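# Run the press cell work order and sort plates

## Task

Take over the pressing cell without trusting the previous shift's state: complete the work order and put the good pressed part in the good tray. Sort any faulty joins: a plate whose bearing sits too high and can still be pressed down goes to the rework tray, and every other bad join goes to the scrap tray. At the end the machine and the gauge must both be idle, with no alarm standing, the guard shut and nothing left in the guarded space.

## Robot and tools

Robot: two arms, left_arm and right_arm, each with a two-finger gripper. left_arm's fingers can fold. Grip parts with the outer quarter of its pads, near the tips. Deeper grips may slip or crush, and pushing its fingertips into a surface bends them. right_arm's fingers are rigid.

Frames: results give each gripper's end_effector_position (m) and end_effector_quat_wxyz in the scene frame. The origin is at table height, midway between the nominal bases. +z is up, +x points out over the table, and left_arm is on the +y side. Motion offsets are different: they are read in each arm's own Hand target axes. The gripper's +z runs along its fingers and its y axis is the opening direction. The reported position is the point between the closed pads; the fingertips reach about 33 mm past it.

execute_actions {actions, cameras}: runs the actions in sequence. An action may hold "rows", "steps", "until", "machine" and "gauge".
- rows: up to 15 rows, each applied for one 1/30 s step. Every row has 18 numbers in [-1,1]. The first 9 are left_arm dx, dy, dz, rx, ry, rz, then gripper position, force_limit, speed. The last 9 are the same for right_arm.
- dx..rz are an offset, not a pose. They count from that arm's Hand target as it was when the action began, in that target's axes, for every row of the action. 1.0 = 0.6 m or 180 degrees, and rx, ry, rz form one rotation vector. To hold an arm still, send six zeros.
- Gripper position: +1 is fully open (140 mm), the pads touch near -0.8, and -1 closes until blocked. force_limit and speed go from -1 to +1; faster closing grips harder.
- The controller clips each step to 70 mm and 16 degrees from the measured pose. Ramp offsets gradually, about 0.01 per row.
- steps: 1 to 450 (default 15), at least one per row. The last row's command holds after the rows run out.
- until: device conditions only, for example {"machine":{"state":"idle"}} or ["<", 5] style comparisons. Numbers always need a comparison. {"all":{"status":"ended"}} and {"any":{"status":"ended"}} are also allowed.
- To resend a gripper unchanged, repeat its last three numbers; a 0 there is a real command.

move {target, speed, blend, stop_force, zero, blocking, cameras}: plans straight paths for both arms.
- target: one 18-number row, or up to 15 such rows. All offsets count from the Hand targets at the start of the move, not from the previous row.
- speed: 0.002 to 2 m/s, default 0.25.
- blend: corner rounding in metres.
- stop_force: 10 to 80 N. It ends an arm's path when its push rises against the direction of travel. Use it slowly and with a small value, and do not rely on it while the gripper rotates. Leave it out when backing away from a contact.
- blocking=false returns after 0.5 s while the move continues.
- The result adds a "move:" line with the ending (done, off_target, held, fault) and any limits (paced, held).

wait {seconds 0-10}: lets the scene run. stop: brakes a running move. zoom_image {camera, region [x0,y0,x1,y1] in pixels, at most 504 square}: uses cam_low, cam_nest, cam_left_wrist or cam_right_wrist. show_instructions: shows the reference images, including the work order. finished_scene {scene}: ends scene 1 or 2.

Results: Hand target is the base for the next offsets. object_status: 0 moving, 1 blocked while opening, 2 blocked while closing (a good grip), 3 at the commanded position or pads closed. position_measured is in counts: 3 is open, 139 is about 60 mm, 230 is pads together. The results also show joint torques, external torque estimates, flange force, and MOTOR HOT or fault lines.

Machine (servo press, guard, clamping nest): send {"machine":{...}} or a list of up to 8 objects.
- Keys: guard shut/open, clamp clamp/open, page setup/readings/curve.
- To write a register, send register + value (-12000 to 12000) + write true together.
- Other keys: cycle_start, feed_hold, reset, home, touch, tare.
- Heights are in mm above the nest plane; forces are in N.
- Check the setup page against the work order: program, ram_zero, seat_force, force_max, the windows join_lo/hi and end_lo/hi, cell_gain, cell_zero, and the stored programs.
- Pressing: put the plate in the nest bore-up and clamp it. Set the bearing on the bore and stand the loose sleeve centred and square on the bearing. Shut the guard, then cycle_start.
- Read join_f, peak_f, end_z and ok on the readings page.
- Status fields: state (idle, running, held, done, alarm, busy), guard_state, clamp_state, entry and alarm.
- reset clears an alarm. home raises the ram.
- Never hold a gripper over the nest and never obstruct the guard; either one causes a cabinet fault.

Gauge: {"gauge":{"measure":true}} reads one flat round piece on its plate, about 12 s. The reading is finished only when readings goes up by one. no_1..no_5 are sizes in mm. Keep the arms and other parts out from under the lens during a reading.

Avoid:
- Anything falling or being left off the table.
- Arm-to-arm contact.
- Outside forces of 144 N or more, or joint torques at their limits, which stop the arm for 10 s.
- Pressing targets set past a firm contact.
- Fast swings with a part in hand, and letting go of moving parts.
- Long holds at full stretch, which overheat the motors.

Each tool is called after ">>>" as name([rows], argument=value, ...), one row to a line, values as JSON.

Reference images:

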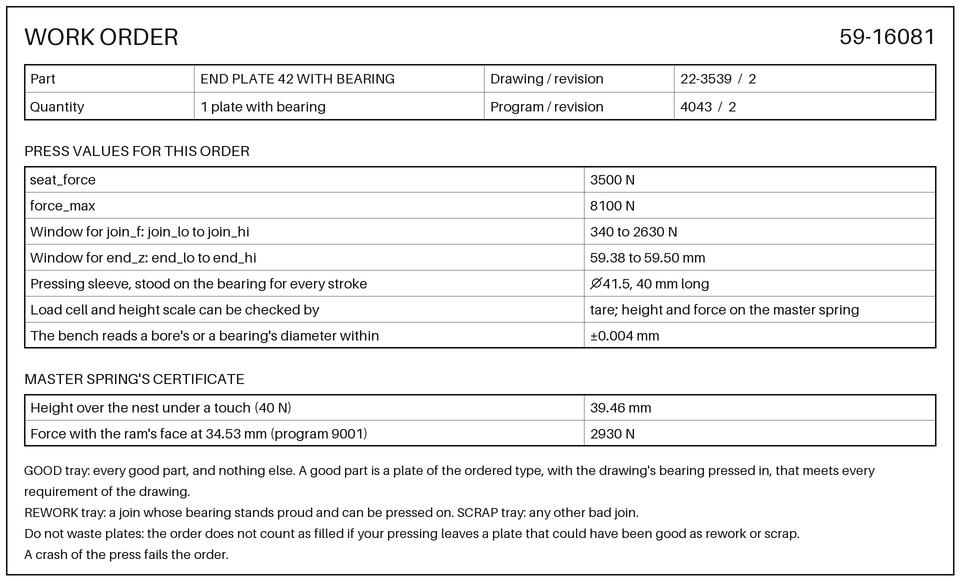

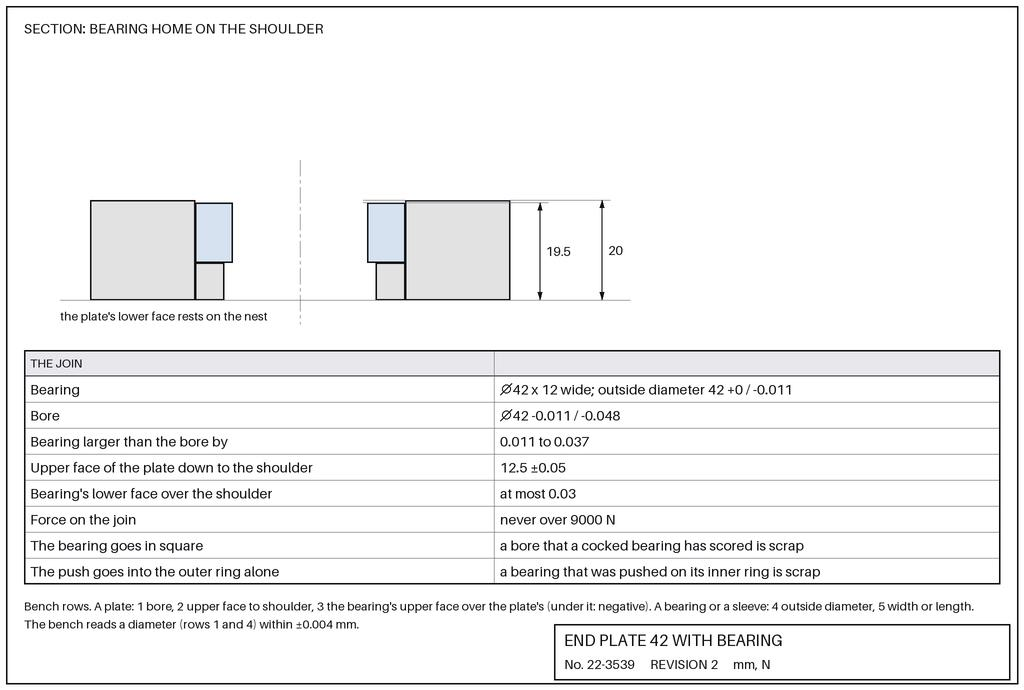

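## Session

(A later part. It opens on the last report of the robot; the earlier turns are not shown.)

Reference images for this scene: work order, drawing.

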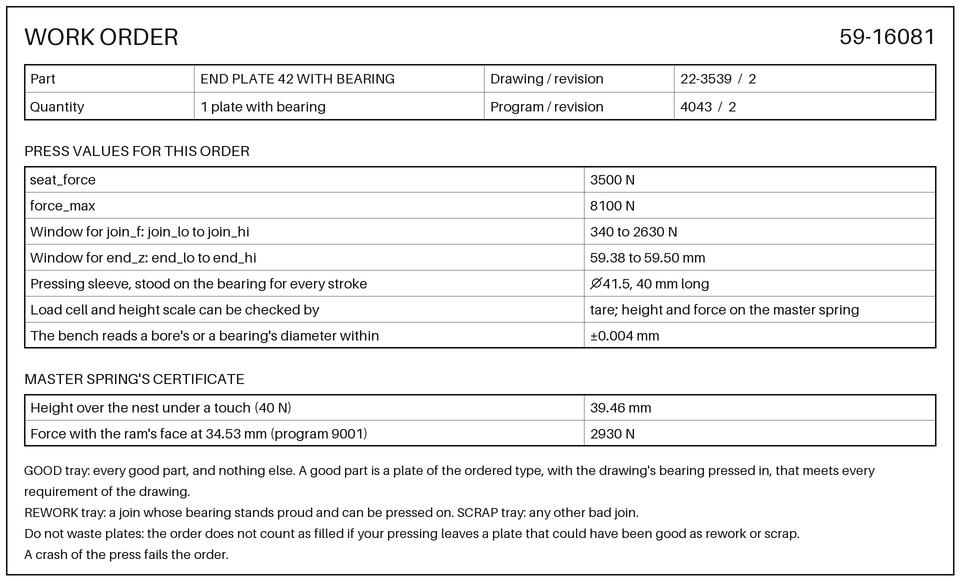

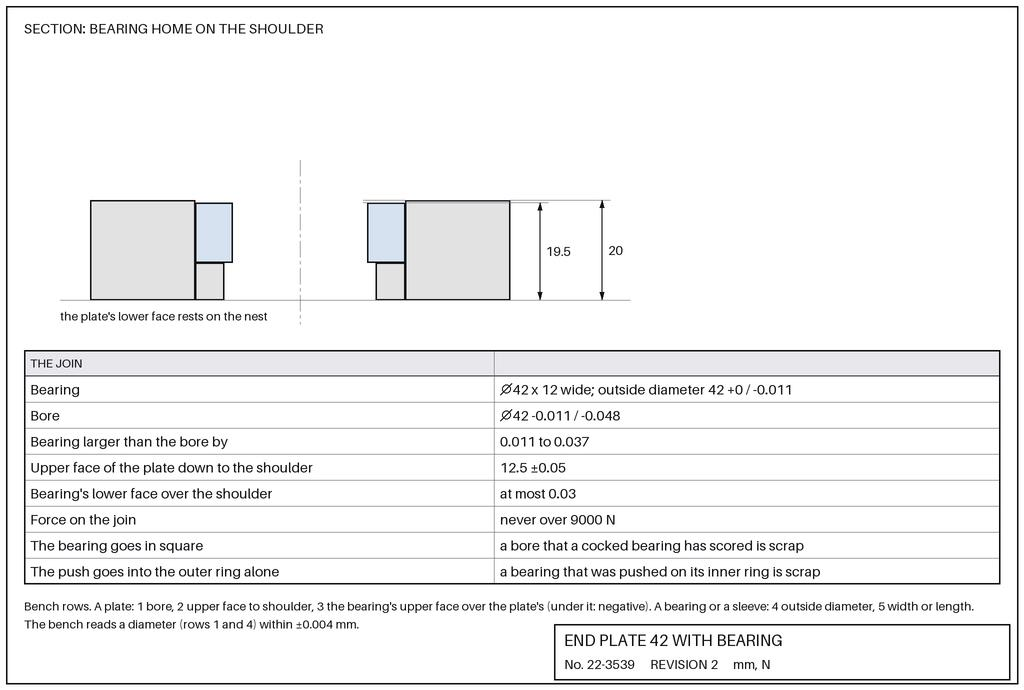

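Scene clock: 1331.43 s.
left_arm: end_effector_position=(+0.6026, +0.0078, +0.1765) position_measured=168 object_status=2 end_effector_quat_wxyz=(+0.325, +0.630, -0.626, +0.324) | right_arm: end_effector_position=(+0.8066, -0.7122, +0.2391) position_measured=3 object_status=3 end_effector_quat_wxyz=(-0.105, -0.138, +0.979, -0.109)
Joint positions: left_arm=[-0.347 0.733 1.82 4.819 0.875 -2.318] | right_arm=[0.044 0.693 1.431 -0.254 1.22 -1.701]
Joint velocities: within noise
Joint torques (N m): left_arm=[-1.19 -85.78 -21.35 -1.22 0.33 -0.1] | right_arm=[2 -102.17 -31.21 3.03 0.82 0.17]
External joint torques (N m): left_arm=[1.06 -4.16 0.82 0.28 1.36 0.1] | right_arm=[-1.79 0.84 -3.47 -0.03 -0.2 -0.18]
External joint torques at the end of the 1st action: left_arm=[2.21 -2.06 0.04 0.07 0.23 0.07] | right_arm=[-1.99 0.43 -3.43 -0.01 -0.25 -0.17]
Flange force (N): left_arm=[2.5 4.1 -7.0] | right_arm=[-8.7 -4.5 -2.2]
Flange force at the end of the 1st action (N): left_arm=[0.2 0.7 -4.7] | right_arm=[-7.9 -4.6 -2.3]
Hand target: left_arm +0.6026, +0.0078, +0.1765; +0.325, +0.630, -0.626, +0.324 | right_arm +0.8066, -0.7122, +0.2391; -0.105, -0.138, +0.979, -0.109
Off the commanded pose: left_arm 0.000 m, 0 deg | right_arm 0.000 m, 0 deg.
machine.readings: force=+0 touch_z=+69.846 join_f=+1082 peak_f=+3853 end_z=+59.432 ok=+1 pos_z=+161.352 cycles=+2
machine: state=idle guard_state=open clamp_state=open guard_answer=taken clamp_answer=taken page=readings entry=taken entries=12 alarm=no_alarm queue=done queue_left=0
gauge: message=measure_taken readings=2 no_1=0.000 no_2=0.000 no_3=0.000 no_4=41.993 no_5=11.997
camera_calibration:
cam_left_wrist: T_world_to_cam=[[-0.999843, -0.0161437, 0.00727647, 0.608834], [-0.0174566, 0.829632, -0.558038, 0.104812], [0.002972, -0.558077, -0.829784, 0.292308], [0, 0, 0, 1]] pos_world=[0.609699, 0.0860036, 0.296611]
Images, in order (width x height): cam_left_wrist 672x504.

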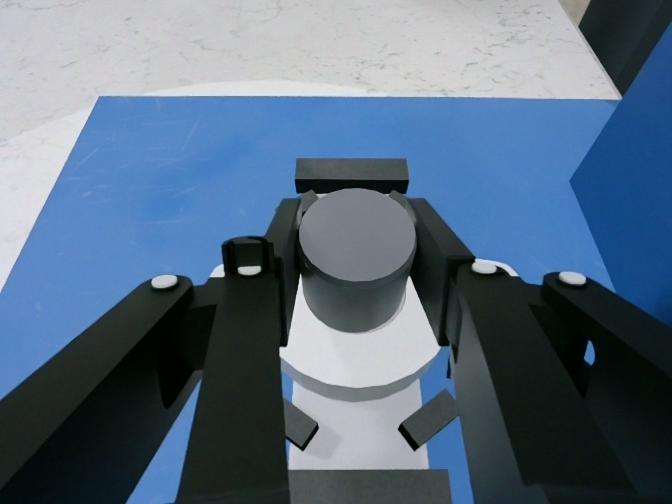

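>>> move([
  [0.0205,0,-0.0144,0,0,0,-1,-0.5,-1,0,0,0,0,0,0,1,1,1],
  [-0.1242,-0.0007,-0.2223,0,0,0,-1,-0.5,-1,0,0,0,0,0,0,1,1,1],
  [-0.1995,-0.0057,-0.43,0,0,0,-1,-0.5,-1,0,0,0,0,0,0,1,1,1],
  [-0.4283,-0.0073,-0.2437,0,0,0,-1,-0.5,-1,0,0,0,0,0,0,1,1,1],
], speed=[0.05,0.15,0.25,0.15], blend=[0.005,0.03,0.03,0], cameras=["cam_left_wrist"])

>>> move(target=[-0.0273,0,0.0191,0,0,0,-1,-0.5,-1,0,0,0,0,0,0,1,1,1], speed=0.02, stop_force=12, cameras=["cam_left_wrist","cam_nest"])

Scene clock: 1357.03 s.
left_arm: end_effector_position=(+0.6054, +0.2758, +0.0515) position_measured=168 object_status=2 end_effector_quat_wxyz=(+0.325, +0.630, -0.626, +0.324) | right_arm: end_effector_position=(+0.8066, -0.7122, +0.2391) position_measured=3 object_status=3 end_effector_quat_wxyz=(-0.105, -0.138, +0.979, -0.109)
Joint positions: left_arm=[0.028 0.894 1.86 4.987 1.011 -2.037] | right_arm=[0.044 0.693 1.431 -0.254 1.22 -1.701]
Joint velocities: within noise
Joint torques (N m): left_arm=[-1.79 -93.92 -12.41 -0.91 3.02 -0.06] | right_arm=[2.22 -102.38 -31.27 3.07 0.83 0.2]
External joint torques (N m): left_arm=[1.74 1.17 0.43 0.48 -0.98 0.06] | right_arm=[-2.11 1.3 -3.36 -0.07 -0.21 -0.21]
Flange force (N): left_arm=[-2.9 0.2 -1.1] | right_arm=[-9.0 -4.9 -1.8]
Hand target: left_arm +0.6054, +0.2758, +0.0515; +0.325, +0.630, -0.626, +0.324 | right_arm +0.8066, -0.7122, +0.2391; -0.105, -0.138, +0.979, -0.109
Off the commanded pose: left_arm 0.000 m, 0 deg | right_arm 0.000 m, 0 deg.
machine.readings: force=+0 touch_z=+69.846 join_f=+1082 peak_f=+3853 end_z=+59.432 ok=+1 pos_z=+161.352 cycles=+2
machine: state=idle guard_state=open clamp_state=open guard_answer=taken clamp_answer=taken page=readings entry=taken entries=12 alarm=no_alarm queue=done queue_left=0
gauge: message=measure_taken readings=2 no_1=0.000 no_2=0.000 no_3=0.000 no_4=41.993 no_5=11.997
move: done
camera_calibration:
cam_left_wrist: T_world_to_cam=[[-0.999845, -0.0161172, 0.00713757, 0.616884], [-0.0173571, 0.829632, -0.558041, -0.18724], [0.00307252, -0.558078, -0.829783, 0.338163], [0, 0, 0, 1]] pos_world=[0.612499, 0.354004, 0.171711]
Images, in order (width x height): cam_left_wrist 672x504.

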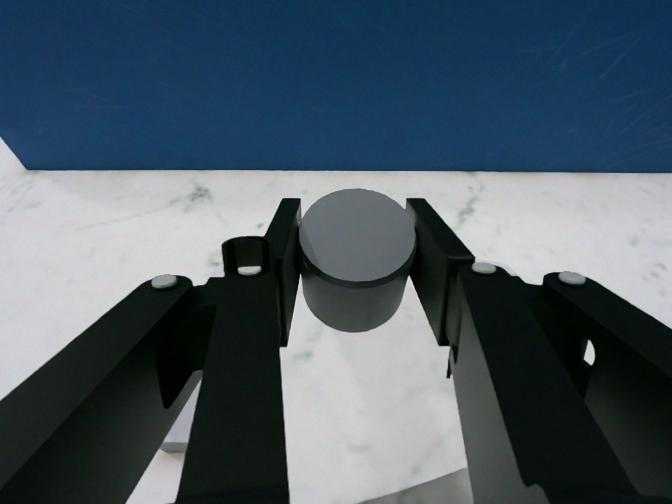

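Scene clock: 1358.43 s.
left_arm: end_effector_position=(+0.6054, +0.2758, +0.0358) position_measured=168 object_status=2 end_effector_quat_wxyz=(+0.325, +0.630, -0.626, +0.324) | right_arm: end_effector_position=(+0.8066, -0.7122, +0.2391) position_measured=3 object_status=3 end_effector_quat_wxyz=(-0.105, -0.138, +0.979, -0.109)
Joint positions: left_arm=[0.028 0.919 1.854 4.976 1.006 -2.017] | right_arm=[0.044 0.693 1.431 -0.254 1.22 -1.701]
Joint velocities: within noise
Joint torques (N m): left_arm=[-0.42 -86.97 -10.09 -0.16 -0.31 -0.28] | right_arm=[2.48 -102.74 -31.45 3.05 0.87 0.24]
External joint torques (N m): left_arm=[0.29 -6.77 -1.13 -0.27 2.38 0.27] | right_arm=[-2.59 1.53 -3.2 -0.06 -0.25 -0.25]
Flange force (N): left_arm=[7.7 1.6 -6.9] | right_arm=[-8.9 -5.4 -1.3]
Hand target: left_arm +0.6054, +0.2758, +0.0358; +0.325, +0.630, -0.626, +0.324 (not the last commanded pose) | right_arm +0.8066, -0.7122, +0.2391; -0.105, -0.138, +0.979, -0.109
Off the commanded pose: left_arm 0.004 m, 0 deg | right_arm 0.000 m, 0 deg.
machine.readings: force=+0 touch_z=+69.846 join_f=+1082 peak_f=+3853 end_z=+59.432 ok=+1 pos_z=+161.352 cycles=+2
machine: state=idle guard_state=open clamp_state=open guard_answer=taken clamp_answer=taken page=readings entry=taken entries=12 alarm=no_alarm queue=done queue_left=0
gauge: message=measure_taken readings=2 no_1=0.000 no_2=0.000 no_3=0.000 no_4=41.993 no_5=11.997
move: contact (left_arm)
camera_calibration:
cam_left_wrist: T_world_to_cam=[[-0.999846, -0.0160329, 0.00708466, 0.616975], [-0.0172569, 0.829509, -0.558226, -0.19599], [0.0030732, -0.558263, -0.829659, 0.325181], [0, 0, 0, 1]] pos_world=[0.612499, 0.354004, 0.156011]
Images, in order (width x height): cam_nest 672x504, cam_left_wrist 672x504.

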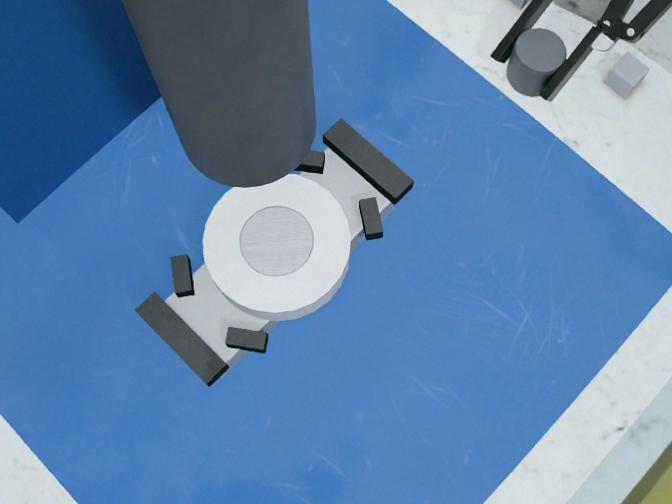

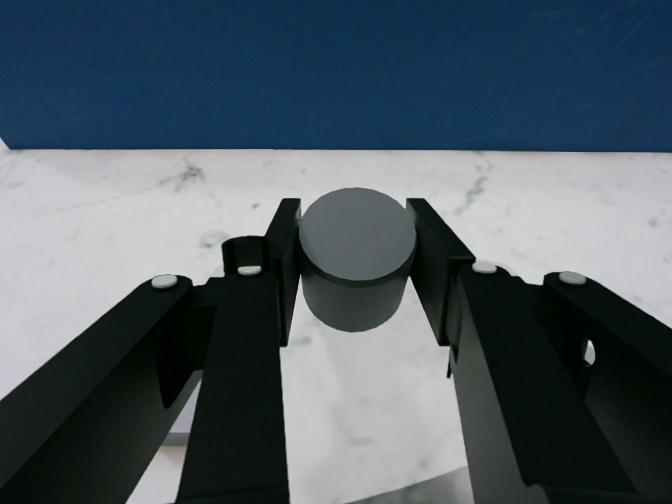

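>>> execute_actions([
  {"rows":[[0.001,0,-0.0007,0,0,0,-1,-0.5,-1,0,0,0,0,0,0,1,1,1]],"steps":10},
  {"rows":[[0,0,0,0,0,0,0.3,-1,-0.9,0,0,0,0,0,0,1,1,1]],"steps":75},
], cameras=["cam_left_wrist","cam_low"])

Scene clock: 1399.80 s.
left_arm: end_effector_position=(+0.6054, +0.2758, +0.0366) position_measured=91 object_status=3 end_effector_quat_wxyz=(+0.325, +0.630, -0.626, +0.324) | right_arm: end_effector_position=(+0.8066, -0.7122, +0.2391) position_measured=3 object_status=3 end_effector_quat_wxyz=(-0.105, -0.138, +0.979, -0.109)
Joint positions: left_arm=[0.028 0.917 1.854 4.976 1.006 -2.018] | right_arm=[0.044 0.693 1.431 -0.254 1.22 -1.701]
Joint velocities: within noise
Joint torques (N m): left_arm=[-2.19 -91.71 -10.89 -0.51 1.94 -0.14] | right_arm=[2.21 -102.52 -31.44 3.03 0.86 0.12]
External joint torques (N m): left_arm=[2.13 -1.94 -0.31 0.09 0.12 0.14] | right_arm=[-2.28 1.38 -3.19 -0.04 -0.24 -0.13]
External joint torques at the end of the 1st action: left_arm=[1.68 0.93 -0.04 0.45 -0.89 -0.01] | right_arm=[-3.01 1.54 -3.37 -0.01 -0.26 -0.18]
Flange force (N): left_arm=[0.4 0.7 -4.3] | right_arm=[-8.7 -4.9 -1.5]
Flange force at the end of the 1st action (N): left_arm=[-2.6 -0.7 -1.3] | right_arm=[-9.2 -5.9 -1.3]
Hand target: left_arm +0.6054, +0.2758, +0.0366; +0.325, +0.630, -0.626, +0.324 | right_arm +0.8066, -0.7122, +0.2391; -0.105, -0.138, +0.979, -0.109
Off the commanded pose: left_arm 0.000 m, 0 deg | right_arm 0.000 m, 0 deg.
machine.readings: force=+0 touch_z=+69.846 join_f=+1082 peak_f=+3853 end_z=+59.432 ok=+1 pos_z=+161.352 cycles=+2
machine: state=idle guard_state=open clamp_state=open guard_answer=taken clamp_answer=taken page=readings entry=taken entries=12 alarm=no_alarm queue=done queue_left=0
gauge: message=measure_taken readings=2 no_1=0.000 no_2=0.000 no_3=0.000 no_4=41.993 no_5=11.997
camera_calibration:
cam_left_wrist: T_world_to_cam=[[-0.999845, -0.0160593, 0.00722356, 0.616857], [-0.0173564, 0.829509, -0.558223, -0.195541], [0.00297268, -0.558262, -0.829659, 0.325823], [0, 0, 0, 1]] pos_world=[0.612399, 0.354004, 0.156711]
Images, in order (width x height): cam_low 672x504, cam_left_wrist 672x504.

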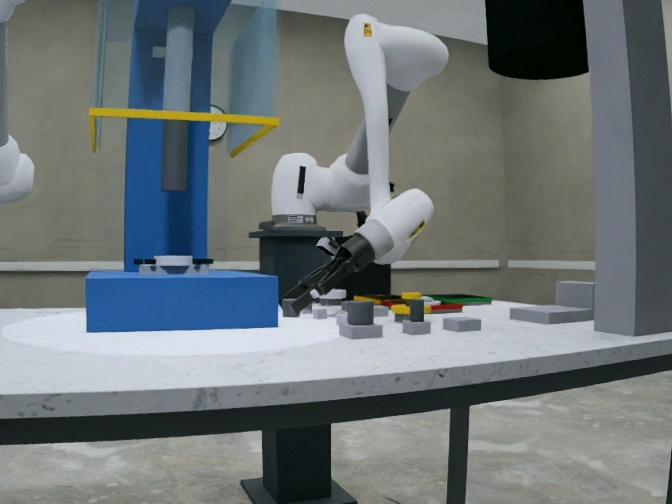

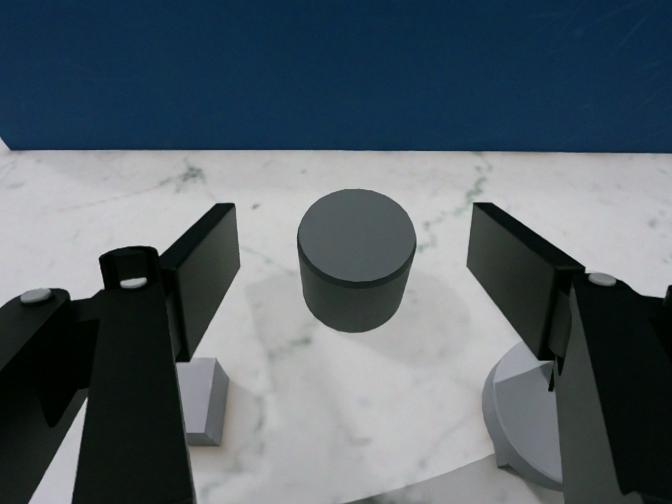

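>>> move([
  [0,0,-0.283,0,0,0,0.3,-1,-0.9,0,0,0,0,0,0,1,1,1],
  [0.2244,0.004,-0.3287,0,0,0,0.62,-0.02,-0.4,0,0,0,0,0,0,1,1,1],
  [0.4095,0.0062,-0.0167,0,0,0,0.62,-0.02,-0.4,0,0,0,0,0,0,1,1,1],
  [0.4097,0.0063,0.264,0,0,0,0.62,-0.02,-0.4,0,0,0,0,0,0,1,1,1],
], speed=[0.1,0.2,0.15,0.06], cameras=["cam_left_wrist","cam_low"])

Scene clock: 1426.87 s.
left_arm: end_effector_position=(+0.6031, +0.0044, +0.1455) position_measured=50 object_status=3 end_effector_quat_wxyz=(+0.325, +0.630, -0.626, +0.324) | right_arm: end_effector_position=(+0.8066, -0.7122, +0.2391) position_measured=3 object_status=3 end_effector_quat_wxyz=(-0.105, -0.138, +0.979, -0.109)
Joint positions: left_arm=[-0.351 0.778 1.815 4.783 0.87 -2.267] | right_arm=[0.044 0.693 1.431 -0.254 1.22 -1.701]
Joint velocities: within noise
Joint torques (N m): left_arm=[-2.55 -89.98 -18.59 -0.97 1.57 -0.11] | right_arm=[2.51 -102.65 -31.44 3.06 0.84 0.15]
External joint torques (N m): left_arm=[2.56 -1.77 -0.29 0.04 0.16 0.11] | right_arm=[-2.36 2.15 -2.98 -0.08 -0.22 -0.16]
Flange force (N): left_arm=[-0.3 -0.3 -4.4] | right_arm=[-9.4 -5.0 -0.8]
Hand target: left_arm +0.6030, +0.0044, +0.1455; +0.325, +0.630, -0.626, +0.324 | right_arm +0.8066, -0.7122, +0.2391; -0.105, -0.138, +0.979, -0.109
Off the commanded pose: left_arm 0.000 m, 0 deg | right_arm 0.000 m, 0 deg.
machine.readings: force=+0 touch_z=+69.846 join_f=+1082 peak_f=+3853 end_z=+59.432 ok=+1 pos_z=+161.352 cycles=+2
machine: state=idle guard_state=open clamp_state=open guard_answer=taken clamp_answer=taken page=readings entry=taken entries=12 alarm=no_alarm queue=done queue_left=0
gauge: message=measure_taken readings=2 no_1=0.000 no_2=0.000 no_3=0.000 no_4=41.993 no_5=11.997
move: done
camera_calibration:
cam_left_wrist: T_world_to_cam=[[-0.999846, -0.0160329, 0.00708466, 0.609548], [-0.0172569, 0.829509, -0.558226, 0.0902806], [0.0030732, -0.558263, -0.829659, 0.264606], [0, 0, 0, 1]] pos_world=[0.610199, 0.0826039, 0.265611]
Images, in order (width x height): cam_low 672x504, cam_left_wrist 672x504.

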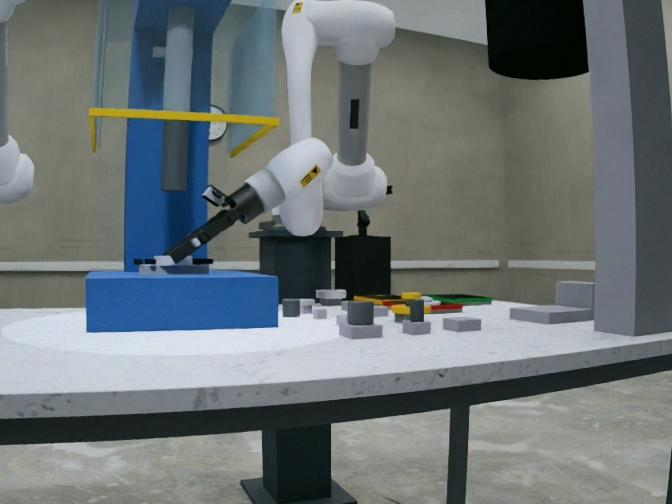

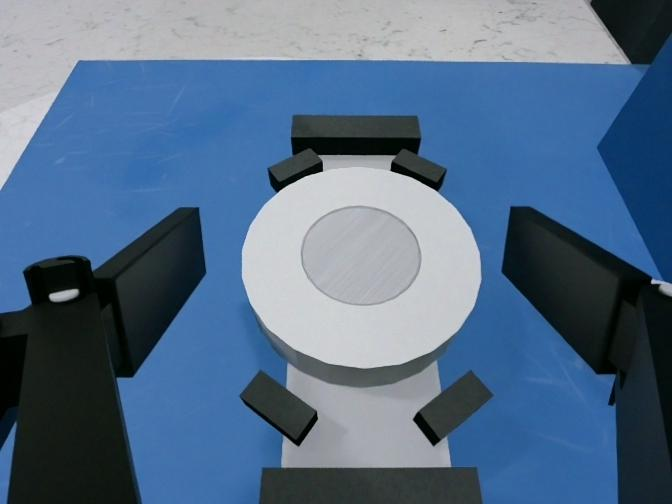

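>>> execute_actions([
  {"rows":[[0.002,0.002,-0.0014,0,0,0,0.62,-0.02,-0.4,0,0,0,0,0,0,1,1,1]],"steps":12},
  {"rows":[[0,0,0,0,0,0,-1,-0.02,-1,0,0,0,0,0,0,1,1,1]],"steps":65},
], cameras=["cam_left_wrist"])

>>> move([
  [0.0655,0,-0.0459,0,0,0,-1,-0.02,-1,0,0,0,0,0,0,1,1,1],
  [-0.013,0,-0.2452,0,0,0,-1,-0.02,-1,0,0,0,0,0,0,1,1,1],
  [-0.1335,0,-0.568,0,0,0,-1,-0.02,-1,0,0,0,0,0,0,1,1,1],
], speed=[0.06,0.15,0.25], cameras=["cam_left_wrist"])

Scene clock: 1436.33 s.
left_arm: end_effector_position=(+0.6018, +0.0043, +0.1469) position_measured=103 object_status=2 end_effector_quat_wxyz=(+0.325, +0.630, -0.626, +0.324) | right_arm: end_effector_position=(+0.8066, -0.7122, +0.2391) position_measured=3 object_status=3 end_effector_quat_wxyz=(-0.105, -0.138, +0.979, -0.109)
Joint positions: left_arm=[-0.352 0.775 1.818 4.782 0.869 -2.267] | right_arm=[0.044 0.693 1.431 -0.254 1.22 -1.701]
Joint velocities: within noise
Joint torques (N m): left_arm=[-4.15 -85.99 -18.8 -0.94 1.13 -0.12] | right_arm=[2.36 -102.97 -31.43 3.07 0.83 0.1]
External joint torques (N m): left_arm=[4.16 -5.65 -0.12 -0.01 0.62 0.12] | right_arm=[-2.59 1.89 -3.18 -0.08 -0.21 -0.11]
External joint torques at the end of the 1st action: left_arm=[2.3 -1.78 -0.33 0.1 0.14 0.05] | right_arm=[-2.3 1.27 -3.4 0 -0.25 -0.2]
Flange force (N): left_arm=[2.2 2.4 -10.5] | right_arm=[-9.4 -5.3 -1.1]
Flange force at the end of the 1st action (N): left_arm=[0.1 -0.5 -4.3] | right_arm=[-9.0 -5.1 -1.7]
Hand target: left_arm +0.6019, +0.0043, +0.1469; +0.325, +0.630, -0.626, +0.324 | right_arm +0.8066, -0.7122, +0.2391; -0.105, -0.138, +0.979, -0.109
Off the commanded pose: left_arm 0.000 m, 0 deg | right_arm 0.000 m, 0 deg.
machine.readings: force=+0 touch_z=+69.846 join_f=+1082 peak_f=+3853 end_z=+59.432 ok=+1 pos_z=+161.352 cycles=+2
machine: state=idle guard_state=open clamp_state=open guard_answer=taken clamp_answer=taken page=readings entry=taken entries=12 alarm=no_alarm queue=done queue_left=0
gauge: message=measure_taken readings=2 no_1=0.000 no_2=0.000 no_3=0.000 no_4=41.993 no_5=11.997
camera_calibration:
cam_left_wrist: T_world_to_cam=[[-0.999847, -0.0159767, 0.00716732, 0.608211], [-0.0172564, 0.82951, -0.558225, 0.0910947], [0.0029732, -0.558263, -0.829659, 0.265916], [0, 0, 0, 1]] pos_world=[0.608899, 0.0826039, 0.267111]
Images, in order (width x height): cam_left_wrist 672x504.

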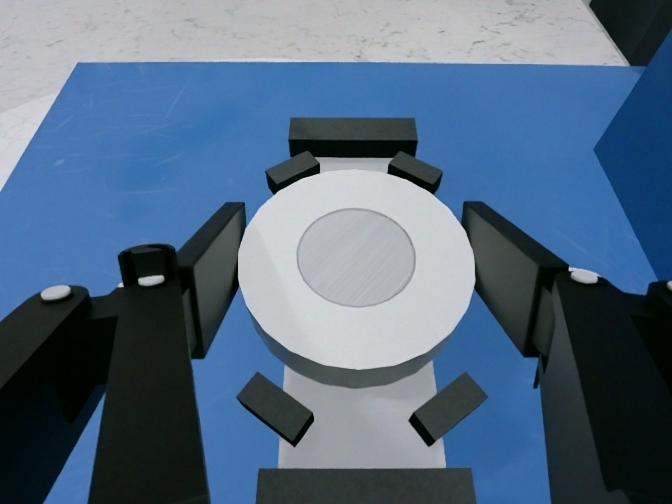

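Scene clock: 1439.30 s.
left_arm: end_effector_position=(+0.6010, +0.3286, +0.2788) position_measured=103 object_status=2 end_effector_quat_wxyz=(+0.325, +0.630, -0.626, +0.324) | right_arm: end_effector_position=(+0.8066, -0.7122, +0.2391) position_measured=3 object_status=3 end_effector_quat_wxyz=(-0.105, -0.138, +0.979, -0.109)
Joint positions: left_arm=[0.104 0.567 1.868 5.201 1.168 -2.354] | right_arm=[0.044 0.693 1.431 -0.254 1.22 -1.701]
Joint velocities: within noise
Joint torques (N m): left_arm=[-2.6 -79.42 -25.07 -0.65 2.1 -0.07] | right_arm=[2.41 -102.19 -31.52 3.03 0.83 0.2]
External joint torques (N m): left_arm=[2.71 -0.54 0.98 0.49 -0.48 0.07] | right_arm=[-2.37 1.15 -3.08 -0.04 -0.21 -0.21]
Flange force (N): left_arm=[-1.9 3.1 -3.0] | right_arm=[-8.1 -5.0 -1.5]
Hand target: left_arm +0.6010, +0.3287, +0.2787; +0.325, +0.630, -0.626, +0.324 | right_arm +0.8066, -0.7122, +0.2391; -0.105, -0.138, +0.979, -0.109
Off the commanded pose: left_arm 0.000 m, 0 deg | right_arm 0.000 m, 0 deg.
machine.readings: force=+0 touch_z=+69.846 join_f=+1082 peak_f=+3853 end_z=+59.432 ok=+1 pos_z=+161.352 cycles=+2
machine: state=idle guard_state=open clamp_state=open guard_answer=taken clamp_answer=taken page=readings entry=taken entries=12 alarm=no_alarm queue=done queue_left=0
gauge: message=measure_taken readings=2 no_1=0.000 no_2=0.000 no_3=0.000 no_4=41.993 no_5=11.997
move: done
camera_calibration:
cam_left_wrist: T_world_to_cam=[[-0.999847, -0.0159767, 0.00716732, 0.611646], [-0.0172564, 0.82951, -0.558225, -0.104272], [0.0029732, -0.558263, -0.829659, 0.556256], [0, 0, 0, 1]] pos_world=[0.608099, 0.406804, 0.398911]
Images, in order (width x height): cam_left_wrist 672x504.

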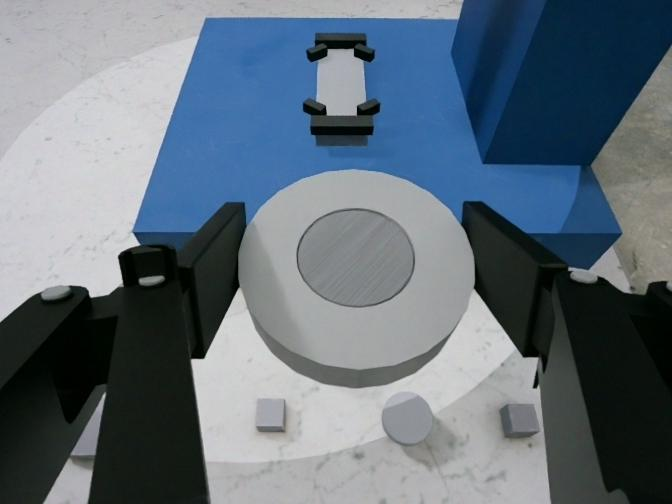

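>>> move([
  [-0.234,-0.2498,-0.2835,0.4095,0,-0.287,-1,-0.02,-1,0,0,0,0,0,0,1,1,1],
  [-0.321,-0.4165,-0.263,0.6247,0,-0.4378,-1,-0.02,-1,0,0,0,0,0,0,1,1,1],
], speed=[0.25,0.25], cameras=[])

>>> move([
  [0.0237,0.0482,0.1208,0.1943,0,-0.1362,-1,-0.02,-1,0,0,0,0,0,0,1,1,1],
  [0.0165,-0.1158,0.3428,0.1943,0,-0.1362,-1,-0.02,-1,0,0,0,0,0,0,1,1,1],
], speed=[0.2,0.2], cameras=["cam_left_wrist","cam_low"])

Scene clock: 1454.13 s.
left_arm: end_effector_position=(+0.8497, +0.5698, +0.2121) position_measured=103 object_status=2 end_effector_quat_wxyz=(-0.189, +0.812, +0.356, +0.422) | right_arm: end_effector_position=(+0.8066, -0.7122, +0.2391) position_measured=3 object_status=3 end_effector_quat_wxyz=(-0.105, -0.138, +0.979, -0.109)
Joint positions: left_arm=[-0.208 0.729 1.728 1.504 0.796 -0.685] | right_arm=[0.044 0.693 1.431 -0.254 1.22 -1.701]
Joint velocities: within noise
Joint torques (N m): left_arm=[-2.34 -101.29 -33.1 1.89 1.8 -0.1] | right_arm=[2.59 -102.51 -31.4 3.05 0.9 0.21]
External joint torques (N m): left_arm=[2.14 1.22 2.06 -0.44 -0.36 0.1] | right_arm=[-2.62 1.06 -3.34 -0.04 -0.28 -0.22]
Flange force (N): left_arm=[-0.3 -3.6 1.3] | right_arm=[-8.4 -5.4 -1.7]
Hand target: left_arm +0.8497, +0.5698, +0.2120; -0.189, +0.812, +0.356, +0.422 | right_arm +0.8066, -0.7122, +0.2391; -0.105, -0.138, +0.979, -0.109
Off the commanded pose: left_arm 0.000 m, 0 deg | right_arm 0.000 m, 0 deg.
machine.readings: force=+0 touch_z=+69.846 join_f=+1082 peak_f=+3853 end_z=+59.432 ok=+1 pos_z=+161.352 cycles=+2
machine: state=idle guard_state=open clamp_state=open guard_answer=taken clamp_answer=taken page=readings entry=taken entries=12 alarm=no_alarm queue=done queue_left=0
gauge: message=measure_taken readings=2 no_1=0.000 no_2=0.000 no_3=0.000 no_4=41.993 no_5=11.997
move: done
No camera images: "cameras" was empty.

Scene clock: 1457.27 s.
left_arm: end_effector_position=(+0.9156, +0.7457, +0.1029) position_measured=103 object_status=2 end_effector_quat_wxyz=(-0.330, +0.626, +0.627, +0.326) | right_arm: end_effector_position=(+0.8066, -0.7122, +0.2391) position_measured=3 object_status=3 end_effector_quat_wxyz=(-0.105, -0.138, +0.979, -0.109)
Joint positions: left_arm=[-0.051 1.139 1.087 1.036 1.264 -0.588] | right_arm=[0.044 0.693 1.431 -0.254 1.22 -1.701]
Joint velocities: within noise
Joint torques (N m): left_arm=[-1.76 -131.52 -37.47 4.19 1.6 -0.09] | right_arm=[2.12 -102.43 -31.28 3.03 0.87 0.19]
External joint torques (N m): left_arm=[1.61 1.79 2.02 -0.62 -0.32 0.09] | right_arm=[-2.18 0.68 -3.52 -0.03 -0.25 -0.2]
Flange force (N): left_arm=[-0.2 -3.7 2.2] | right_arm=[-8.4 -5.0 -2.2]
Hand target: left_arm +0.9156, +0.7458, +0.1028; -0.330, +0.626, +0.627, +0.326 | right_arm +0.8066, -0.7122, +0.2391; -0.105, -0.138, +0.979, -0.109
Off the commanded pose: left_arm 0.000 m, 0 deg | right_arm 0.000 m, 0 deg.
machine.readings: force=+0 touch_z=+69.846 join_f=+1082 peak_f=+3853 end_z=+59.432 ok=+1 pos_z=+161.352 cycles=+2
machine: state=idle guard_state=open clamp_state=open guard_answer=taken clamp_answer=taken page=readings entry=taken entries=12 alarm=no_alarm queue=done queue_left=0
gauge: message=measure_taken readings=2 no_1=0.000 no_2=0.000 no_3=0.000 no_4=41.993 no_5=11.997
move: done
camera_calibration:
cam_left_wrist: T_world_to_cam=[[0.999867, 0.0163159, 0.000447251, -0.920253], [0.0136873, -0.823223, -0.567553, 0.662092], [-0.00889193, 0.567483, -0.823337, -0.187009], [0, 0, 0, 1]] pos_world=[0.909406, 0.666188, 0.222212]
Images, in order (width x height): cam_low 672x504, cam_left_wrist 672x504.

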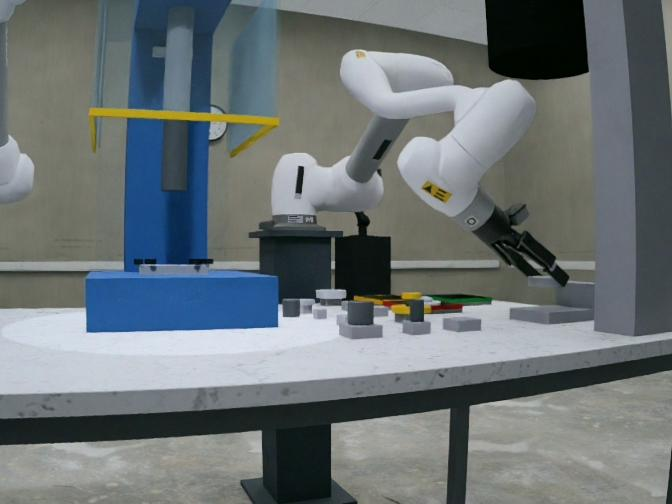

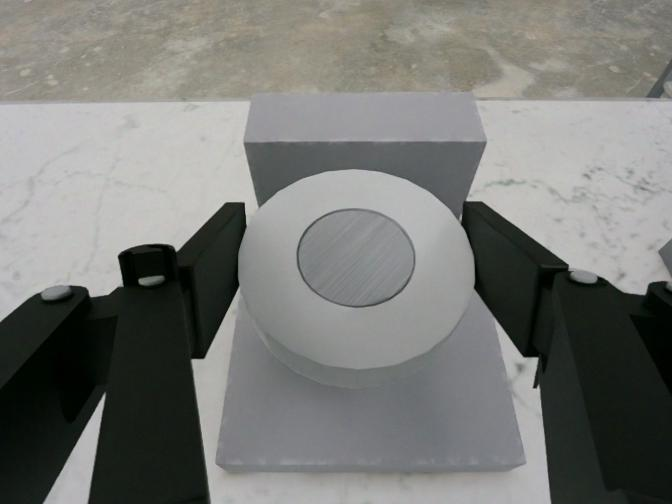

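>>> move(target=[-0.0723,0.0017,0.0507,0,0,0,-1,-0.02,-1,0,0,0,0,0,0,1,1,1], speed=0.022, stop_force=12, cameras=["cam_left_wrist"])

>>> execute_actions([
  {"rows":[[0.001,0,-0.0007,0,0,0,-1,-0.02,-1,0,0,0,0,0,0,1,1,1]],"steps":8},
  {"rows":[[0,0,0,0,0,0,0.62,-0.02,-0.6,0,0,0,0,0,0,1,1,1]],"steps":25,"machine":{"guard":"shut"}},
], cameras=["cam_left_wrist"])

Scene clock: 1471.87 s.
left_arm: end_effector_position=(+0.9165, +0.7461, +0.0531) position_measured=103 object_status=2 end_effector_quat_wxyz=(-0.330, +0.625, +0.627, +0.326) | right_arm: end_effector_position=(+0.8066, -0.7122, +0.2391) position_measured=3 object_status=3 end_effector_quat_wxyz=(-0.105, -0.138, +0.979, -0.109)
Joint positions: left_arm=[-0.051 1.197 1.067 1.047 1.245 -0.623] | right_arm=[0.044 0.693 1.431 -0.254 1.22 -1.701]
Joint velocities: within noise
Joint torques (N m): left_arm=[-4.06 -117.67 -29.06 0.64 -0.63 0.44] | right_arm=[2.28 -102.4 -31.2 3.06 0.87 0.14]
External joint torques (N m): left_arm=[3.95 -13.6 -5.52 2.79 1.97 -0.44] | right_arm=[-2.13 1.6 -3.31 -0.07 -0.25 -0.15]
Flange force (N): left_arm=[13.3 -1.2 -4.5] | right_arm=[-9.4 -4.8 -1.5]
Hand target: left_arm +0.9165, +0.7461, +0.0531; -0.330, +0.625, +0.627, +0.326 (not the last commanded pose) | right_arm +0.8066, -0.7122, +0.2391; -0.105, -0.138, +0.979, -0.109
Off the commanded pose: left_arm 0.003 m, 0 deg | right_arm 0.000 m, 0 deg.
machine.readings: force=+0 touch_z=+69.846 join_f=+1082 peak_f=+3853 end_z=+59.432 ok=+1 pos_z=+161.352 cycles=+2
machine: state=idle guard_state=open clamp_state=open guard_answer=taken clamp_answer=taken page=readings entry=taken entries=12 alarm=no_alarm queue=done queue_left=0
gauge: message=measure_taken readings=2 no_1=0.000 no_2=0.000 no_3=0.000 no_4=41.993 no_5=11.997
move: contact (left_arm)
camera_calibration:
cam_left_wrist: T_world_to_cam=[[0.999865, 0.016455, 0.000426094, -0.921125], [0.0137878, -0.823096, -0.567735, 0.634001], [-0.00899138, 0.567664, -0.823211, -0.228282], [0, 0, 0, 1]] pos_world=[0.910206, 0.666588, 0.172412]
Images, in order (width x height): cam_left_wrist 672x504.

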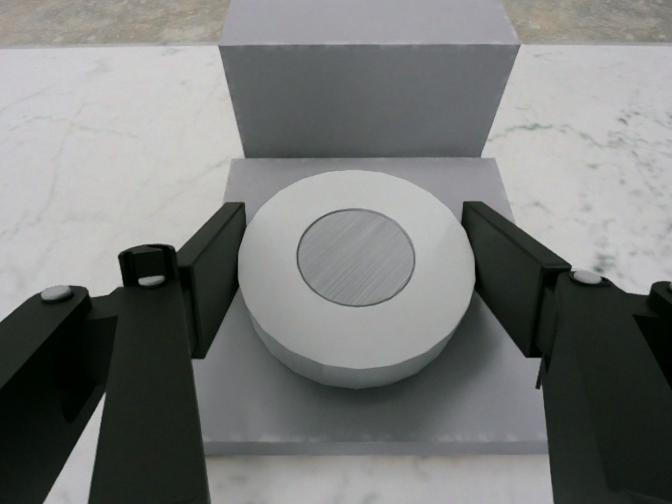

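Scene clock: 1473.17 s.
left_arm: end_effector_position=(+0.9165, +0.7461, +0.0538) position_measured=50 object_status=3 end_effector_quat_wxyz=(-0.330, +0.625, +0.627, +0.326) | right_arm: end_effector_position=(+0.8066, -0.7122, +0.2391) position_measured=3 object_status=3 end_effector_quat_wxyz=(-0.105, -0.138, +0.979, -0.109)
Joint positions: left_arm=[-0.051 1.196 1.068 1.047 1.245 -0.623] | right_arm=[0.044 0.693 1.431 -0.254 1.22 -1.701]
Joint velocities: within noise
Joint torques (N m): left_arm=[-2.45 -130.07 -34.77 3.37 1.13 -0.05] | right_arm=[2.55 -102.42 -31.38 3.07 0.87 0.12]
External joint torques (N m): left_arm=[2.38 -1.1 0.13 0.05 0.2 0.05] | right_arm=[-2.8 1.26 -3.24 -0.08 -0.26 -0.13]
External joint torques at the end of the 1st action: left_arm=[2.67 -0.84 0.58 0.01 0.17 0.04] | right_arm=[-2.03 1.59 -3.22 -0.01 -0.27 -0.17]
Flange force (N): left_arm=[2.5 -1.6 1.1] | right_arm=[-8.5 -5.5 -1.4]
Flange force at the end of the 1st action (N): left_arm=[2.6 -2.7 1.4] | right_arm=[-9.1 -4.7 -1.4]
Hand target: left_arm +0.9165, +0.7461, +0.0538; -0.330, +0.625, +0.627, +0.326 | right_arm +0.8066, -0.7122, +0.2391; -0.105, -0.138, +0.979, -0.109
Off the commanded pose: left_arm 0.000 m, 0 deg | right_arm 0.000 m, 0 deg.
machine.readings: force=+0 touch_z=+69.846 join_f=+1082 peak_f=+3853 end_z=+59.432 ok=+1 pos_z=+161.352 cycles=+2
machine: state=idle guard_state=between clamp_state=open guard_answer=taken clamp_answer=taken page=readings entry=taken entries=12 alarm=no_alarm queue=running queue_left=0
gauge: message=measure_taken readings=2 no_1=0.000 no_2=0.000 no_3=0.000 no_4=41.993 no_5=11.997
camera_calibration:
cam_left_wrist: T_world_to_cam=[[0.999865, 0.0163978, 0.000508107, -0.9211], [0.0137873, -0.823097, -0.567734, 0.634317], [-0.00889139, 0.567665, -0.823212, -0.227741], [0, 0, 0, 1]] pos_world=[0.910206, 0.666488, 0.173112]
Images, in order (width x height): cam_left_wrist 672x504.

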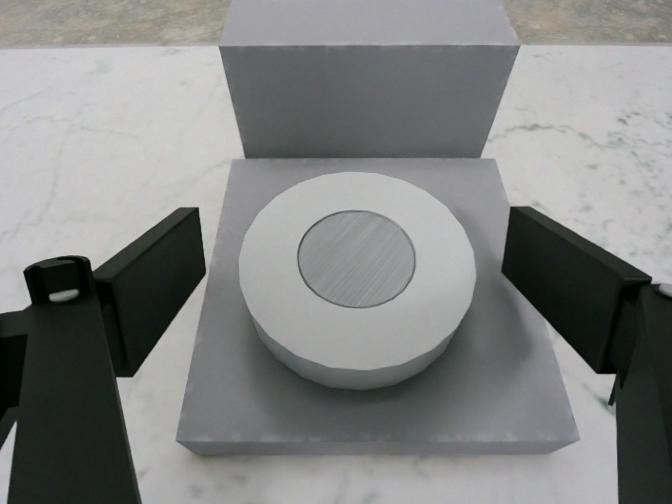

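>>> move(target=[0,0,-0.33,0,0,0,0.62,-0.02,-0.6,0,0,0,0,0,0,1,1,1], speed=0.2, cameras=[])

>>> execute_actions([
  {"gauge":{"measure":true},"steps":450,"until":{"gauge":{"readings":[">=",3]}}},
], cameras=[])

Scene clock: 1479.03 s.
left_arm: end_effector_position=(+0.9175, +0.5833, +0.1665) position_measured=50 object_status=3 end_effector_quat_wxyz=(-0.330, +0.625, +0.627, +0.326) | right_arm: end_effector_position=(+0.8066, -0.7122, +0.2391) position_measured=3 object_status=3 end_effector_quat_wxyz=(-0.105, -0.138, +0.979, -0.109)
Joint positions: left_arm=[-0.209 1.101 1.032 0.944 1.424 -0.582] | right_arm=[0.044 0.693 1.431 -0.254 1.22 -1.701]
Joint velocities: within noise
Joint torques (N m): left_arm=[-2.5 -128.16 -37.36 3.96 1.13 -0.06] | right_arm=[2.27 -103.02 -31.32 3.04 0.86 0.15]
External joint torques (N m): left_arm=[2.43 -1.41 0.36 0.07 0.12 0.06] | right_arm=[-2.22 1.89 -3.33 -0.03 -0.24 -0.16]
Flange force (N): left_arm=[2.9 -2.7 1.5] | right_arm=[-9.8 -5.0 -1.3]
Hand target: left_arm +0.9176, +0.5833, +0.1665; -0.330, +0.625, +0.627, +0.326 | right_arm +0.8066, -0.7122, +0.2391; -0.105, -0.138, +0.979, -0.109
Off the commanded pose: left_arm 0.000 m, 0 deg | right_arm 0.000 m, 0 deg.
machine.readings: force=+0 touch_z=+69.846 join_f=+1082 peak_f=+3853 end_z=+59.432 ok=+1 pos_z=+161.352 cycles=+2
machine: state=idle guard_state=shut clamp_state=open guard_answer=taken clamp_answer=taken page=readings entry=taken entries=12 alarm=no_alarm queue=done queue_left=0
gauge: message=measure_taken readings=2 no_1=0.000 no_2=0.000 no_3=0.000 no_4=41.993 no_5=11.997
move: done
No camera images: "cameras" was empty.

Scene clock: 1491.23 s.
left_arm: end_effector_position=(+0.9176, +0.5833, +0.1665) position_measured=50 object_status=3 end_effector_quat_wxyz=(-0.330, +0.625, +0.627, +0.326) | right_arm: end_effector_position=(+0.8066, -0.7122, +0.2391) position_measured=3 object_status=3 end_effector_quat_wxyz=(-0.105, -0.138, +0.979, -0.109)
Joint positions: left_arm=[-0.209 1.101 1.032 0.944 1.424 -0.582] | right_arm=[0.044 0.693 1.431 -0.254 1.22 -1.701]
Joint velocities: within noise
Joint torques (N m): left_arm=[-1.78 -128.38 -37.36 4 1.02 -0.1] | right_arm=[2.34 -102.49 -31.4 3.02 0.87 0.19]
External joint torques (N m): left_arm=[1.81 -1.12 0.42 0.03 0.23 0.1] | right_arm=[-1.93 1.53 -3.15 -0.01 -0.25 -0.2]
Flange force (N): left_arm=[2.3 -2.4 1.0] | right_arm=[-8.9 -4.5 -1.4]
Hand target: left_arm +0.9176, +0.5833, +0.1665; -0.330, +0.625, +0.627, +0.326 | right_arm +0.8066, -0.7122, +0.2391; -0.105, -0.138, +0.979, -0.109
Tool commands: left_gripper/position=+0.62 left_gripper/force_limit=-0.02 left_gripper/speed=-0.6 right_gripper/position=+1.0 right_gripper/force_limit=+1.0 right_gripper/speed=+1.0
Off the commanded pose: left_arm 0.000 m, 0 deg | right_arm 0.000 m, 0 deg.
machine.readings: force=+0 touch_z=+69.846 join_f=+1082 peak_f=+3853 end_z=+59.432 ok=+1 pos_z=+161.352 cycles=+2
machine: state=idle guard_state=shut clamp_state=open guard_answer=taken clamp_answer=taken page=readings entry=taken entries=12 alarm=no_alarm queue=done queue_left=0
gauge: message=measure_taken readings=3 no_1=0.000 no_2=0.000 no_3=-0.500 no_4=0.000 no_5=0.000
No camera images: "cameras" was empty.

>>> move(target=[0,0,0.33,0,0,0,0.62,-0.02,-0.6,0,0,0,0,0,0,1,1,1], speed=0.15, cameras=[])

>>> execute_actions([
  {"rows":[[0,0,0,0,0,0,-1,-0.02,-1,0,0,0,0,0,0,1,1,1]],"steps":65},
], cameras=["cam_left_wrist"])

>>> move([
  [0.0273,0,-0.0191,0,0,0,-1,-0.02,-1,0,0,0,0,0,0,1,1,1],
  [0.0681,0,-0.2513,0,0,0,-1,-0.02,-1,0,0,0,0,0,0,1,1,1],
  [0.0802,-0.6608,-0.2516,0,0,0,-1,-0.02,-1,0,0,0,0,0,0,1,1,1],
], speed=[0.06,0.15,0.2], cameras=["cam_left_wrist","cam_low"])

Scene clock: 1510.37 s.
left_arm: end_effector_position=(+0.9165, +0.7461, +0.0539) position_measured=50 object_status=3 end_effector_quat_wxyz=(-0.330, +0.625, +0.627, +0.326) | right_arm: end_effector_position=(+0.8066, -0.7122, +0.2391) position_measured=3 object_status=3 end_effector_quat_wxyz=(-0.105, -0.138, +0.979, -0.109)
Joint positions: left_arm=[-0.051 1.196 1.068 1.047 1.245 -0.623] | right_arm=[0.044 0.693 1.431 -0.254 1.22 -1.701]
Joint velocities: within noise
Joint torques (N m): left_arm=[-2.17 -129.43 -35.03 3.41 1.11 -0.04] | right_arm=[2.07 -102.27 -31.2 3.02 0.81 0.15]
External joint torques (N m): left_arm=[2.1 -1.16 0.73 -0.03 0.22 0.04] | right_arm=[-2.08 1.58 -3.27 -0.03 -0.2 -0.16]
Flange force (N): left_arm=[2.6 -3.6 0.7] | right_arm=[-9.3 -4.8 -1.6]
Hand target: left_arm +0.9165, +0.7461, +0.0538; -0.330, +0.625, +0.627, +0.326 | right_arm +0.8066, -0.7122, +0.2391; -0.105, -0.138, +0.979, -0.109
Off the commanded pose: left_arm 0.000 m, 0 deg | right_arm 0.000 m, 0 deg.
machine.readings: force=+0 touch_z=+69.846 join_f=+1082 peak_f=+3853 end_z=+59.432 ok=+1 pos_z=+161.352 cycles=+2
machine: state=idle guard_state=shut clamp_state=open guard_answer=taken clamp_answer=taken page=readings entry=taken entries=12 alarm=no_alarm queue=done queue_left=0
gauge: message=measure_taken readings=3 no_1=0.000 no_2=0.000 no_3=-0.500 no_4=0.000 no_5=0.000
move: done
No camera images: "cameras" was empty.

Scene clock: 1512.73 s.
left_arm: end_effector_position=(+0.9165, +0.7461, +0.0538) position_measured=103 object_status=2 end_effector_quat_wxyz=(-0.330, +0.625, +0.627, +0.326) | right_arm: end_effector_position=(+0.8066, -0.7122, +0.2391) position_measured=3 object_status=3 end_effector_quat_wxyz=(-0.105, -0.138, +0.979, -0.109)
Joint positions: left_arm=[-0.051 1.196 1.068 1.047 1.245 -0.623] | right_arm=[0.044 0.693 1.431 -0.254 1.22 -1.701]
Joint velocities: within noise
Joint torques (N m): left_arm=[2.82 -122.42 -31.5 2.6 0.52 0.02] | right_arm=[2.48 -102.37 -31.5 3.01 0.87 0.14]
External joint torques (N m): left_arm=[-3.22 -8.11 -2.82 0.81 0.82 -0.02] | right_arm=[-2.31 0.76 -3.28 0 -0.26 -0.15]
Flange force (N): left_arm=[5.1 -2.1 -7.5] | right_arm=[-8.0 -4.9 -1.9]
Hand target: left_arm +0.9165, +0.7461, +0.0538; -0.330, +0.625, +0.627, +0.326 | right_arm +0.8066, -0.7122, +0.2391; -0.105, -0.138, +0.979, -0.109
Off the commanded pose: left_arm 0.000 m, 0 deg | right_arm 0.000 m, 0 deg.
machine.readings: force=+0 touch_z=+69.846 join_f=+1082 peak_f=+3853 end_z=+59.432 ok=+1 pos_z=+161.352 cycles=+2
machine: state=idle guard_state=shut clamp_state=open guard_answer=taken clamp_answer=taken page=readings entry=taken entries=12 alarm=no_alarm queue=done queue_left=0
gauge: message=measure_taken readings=3 no_1=0.000 no_2=0.000 no_3=-0.500 no_4=0.000 no_5=0.000
camera_calibration:
cam_left_wrist: T_world_to_cam=[[0.999865, 0.0163978, 0.000508107, -0.9211], [0.0137873, -0.823097, -0.567734, 0.634317], [-0.00889139, 0.567665, -0.823212, -0.227741], [0, 0, 0, 1]] pos_world=[0.910206, 0.666488, 0.173112]
Images, in order (width x height): cam_left_wrist 672x504.

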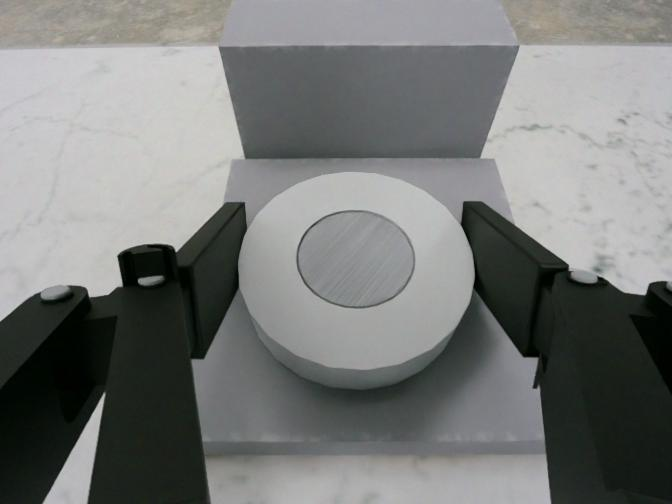

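Scene clock: 1516.43 s.
left_arm: end_effector_position=(+0.5209, +0.6476, +0.1806) position_measured=103 object_status=2 end_effector_quat_wxyz=(-0.330, +0.625, +0.627, +0.326) | right_arm: end_effector_position=(+0.8066, -0.7122, +0.2391) position_measured=3 object_status=3 end_effector_quat_wxyz=(-0.105, -0.138, +0.979, -0.109)
Joint positions: left_arm=[-0.248 0.644 2.031 1.055 1.148 -1.071] | right_arm=[0.044 0.693 1.431 -0.254 1.22 -1.701]
Joint velocities: within noise
Joint torques (N m): left_arm=[-2.1 -83.25 -22.12 2.19 2.59 -0.12] | right_arm=[2.32 -102.77 -31.32 3.01 0.81 0.15]
External joint torques (N m): left_arm=[2.16 -0.65 0.54 -0.25 -0.57 0.12] | right_arm=[-2.39 1.54 -3.34 -0.01 -0.19 -0.16]
Flange force (N): left_arm=[2.9 -0.7 2.6] | right_arm=[-9.3 -5.2 -1.6]
Hand target: left_arm +0.5208, +0.6476, +0.1806; -0.330, +0.625, +0.627, +0.326 | right_arm +0.8066, -0.7122, +0.2391; -0.105, -0.138, +0.979, -0.109
Off the commanded pose: left_arm 0.000 m, 0 deg | right_arm 0.000 m, 0 deg.
machine.readings: force=+0 touch_z=+69.846 join_f=+1082 peak_f=+3853 end_z=+59.432 ok=+1 pos_z=+161.352 cycles=+2
machine: state=idle guard_state=shut clamp_state=open guard_answer=taken clamp_answer=taken page=readings entry=taken entries=12 alarm=no_alarm queue=done queue_left=0
gauge: message=measure_taken readings=3 no_1=0.000 no_2=0.000 no_3=-0.500 no_4=0.000 no_5=0.000
move: done
camera_calibration:
cam_left_wrist: T_world_to_cam=[[0.999865, 0.0163978, 0.000508107, -0.524003], [0.0137873, -0.823097, -0.567734, 0.630685], [-0.00889139, 0.567665, -0.823212, -0.0709598], [0, 0, 0, 1]] pos_world=[0.514606, 0.567988, 0.299912]
Images, in order (width x height): cam_low 672x504, cam_left_wrist 672x504.

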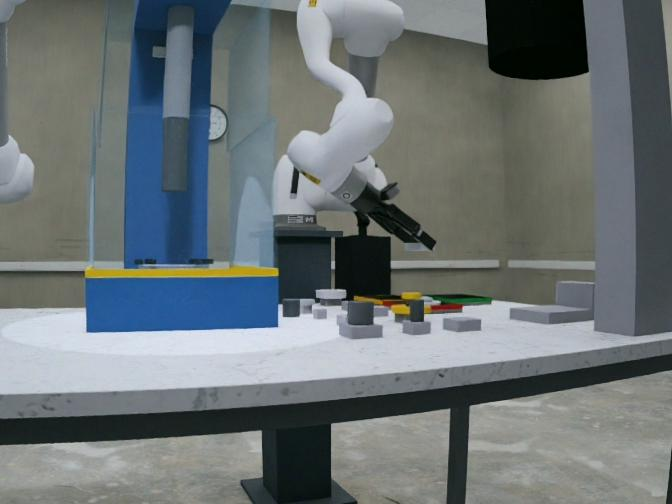

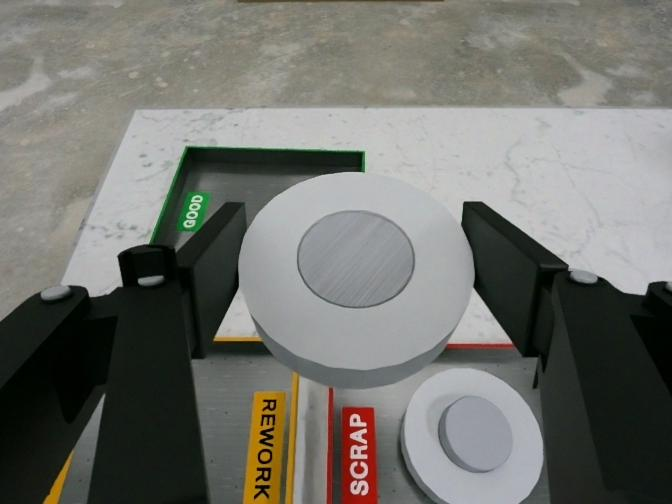

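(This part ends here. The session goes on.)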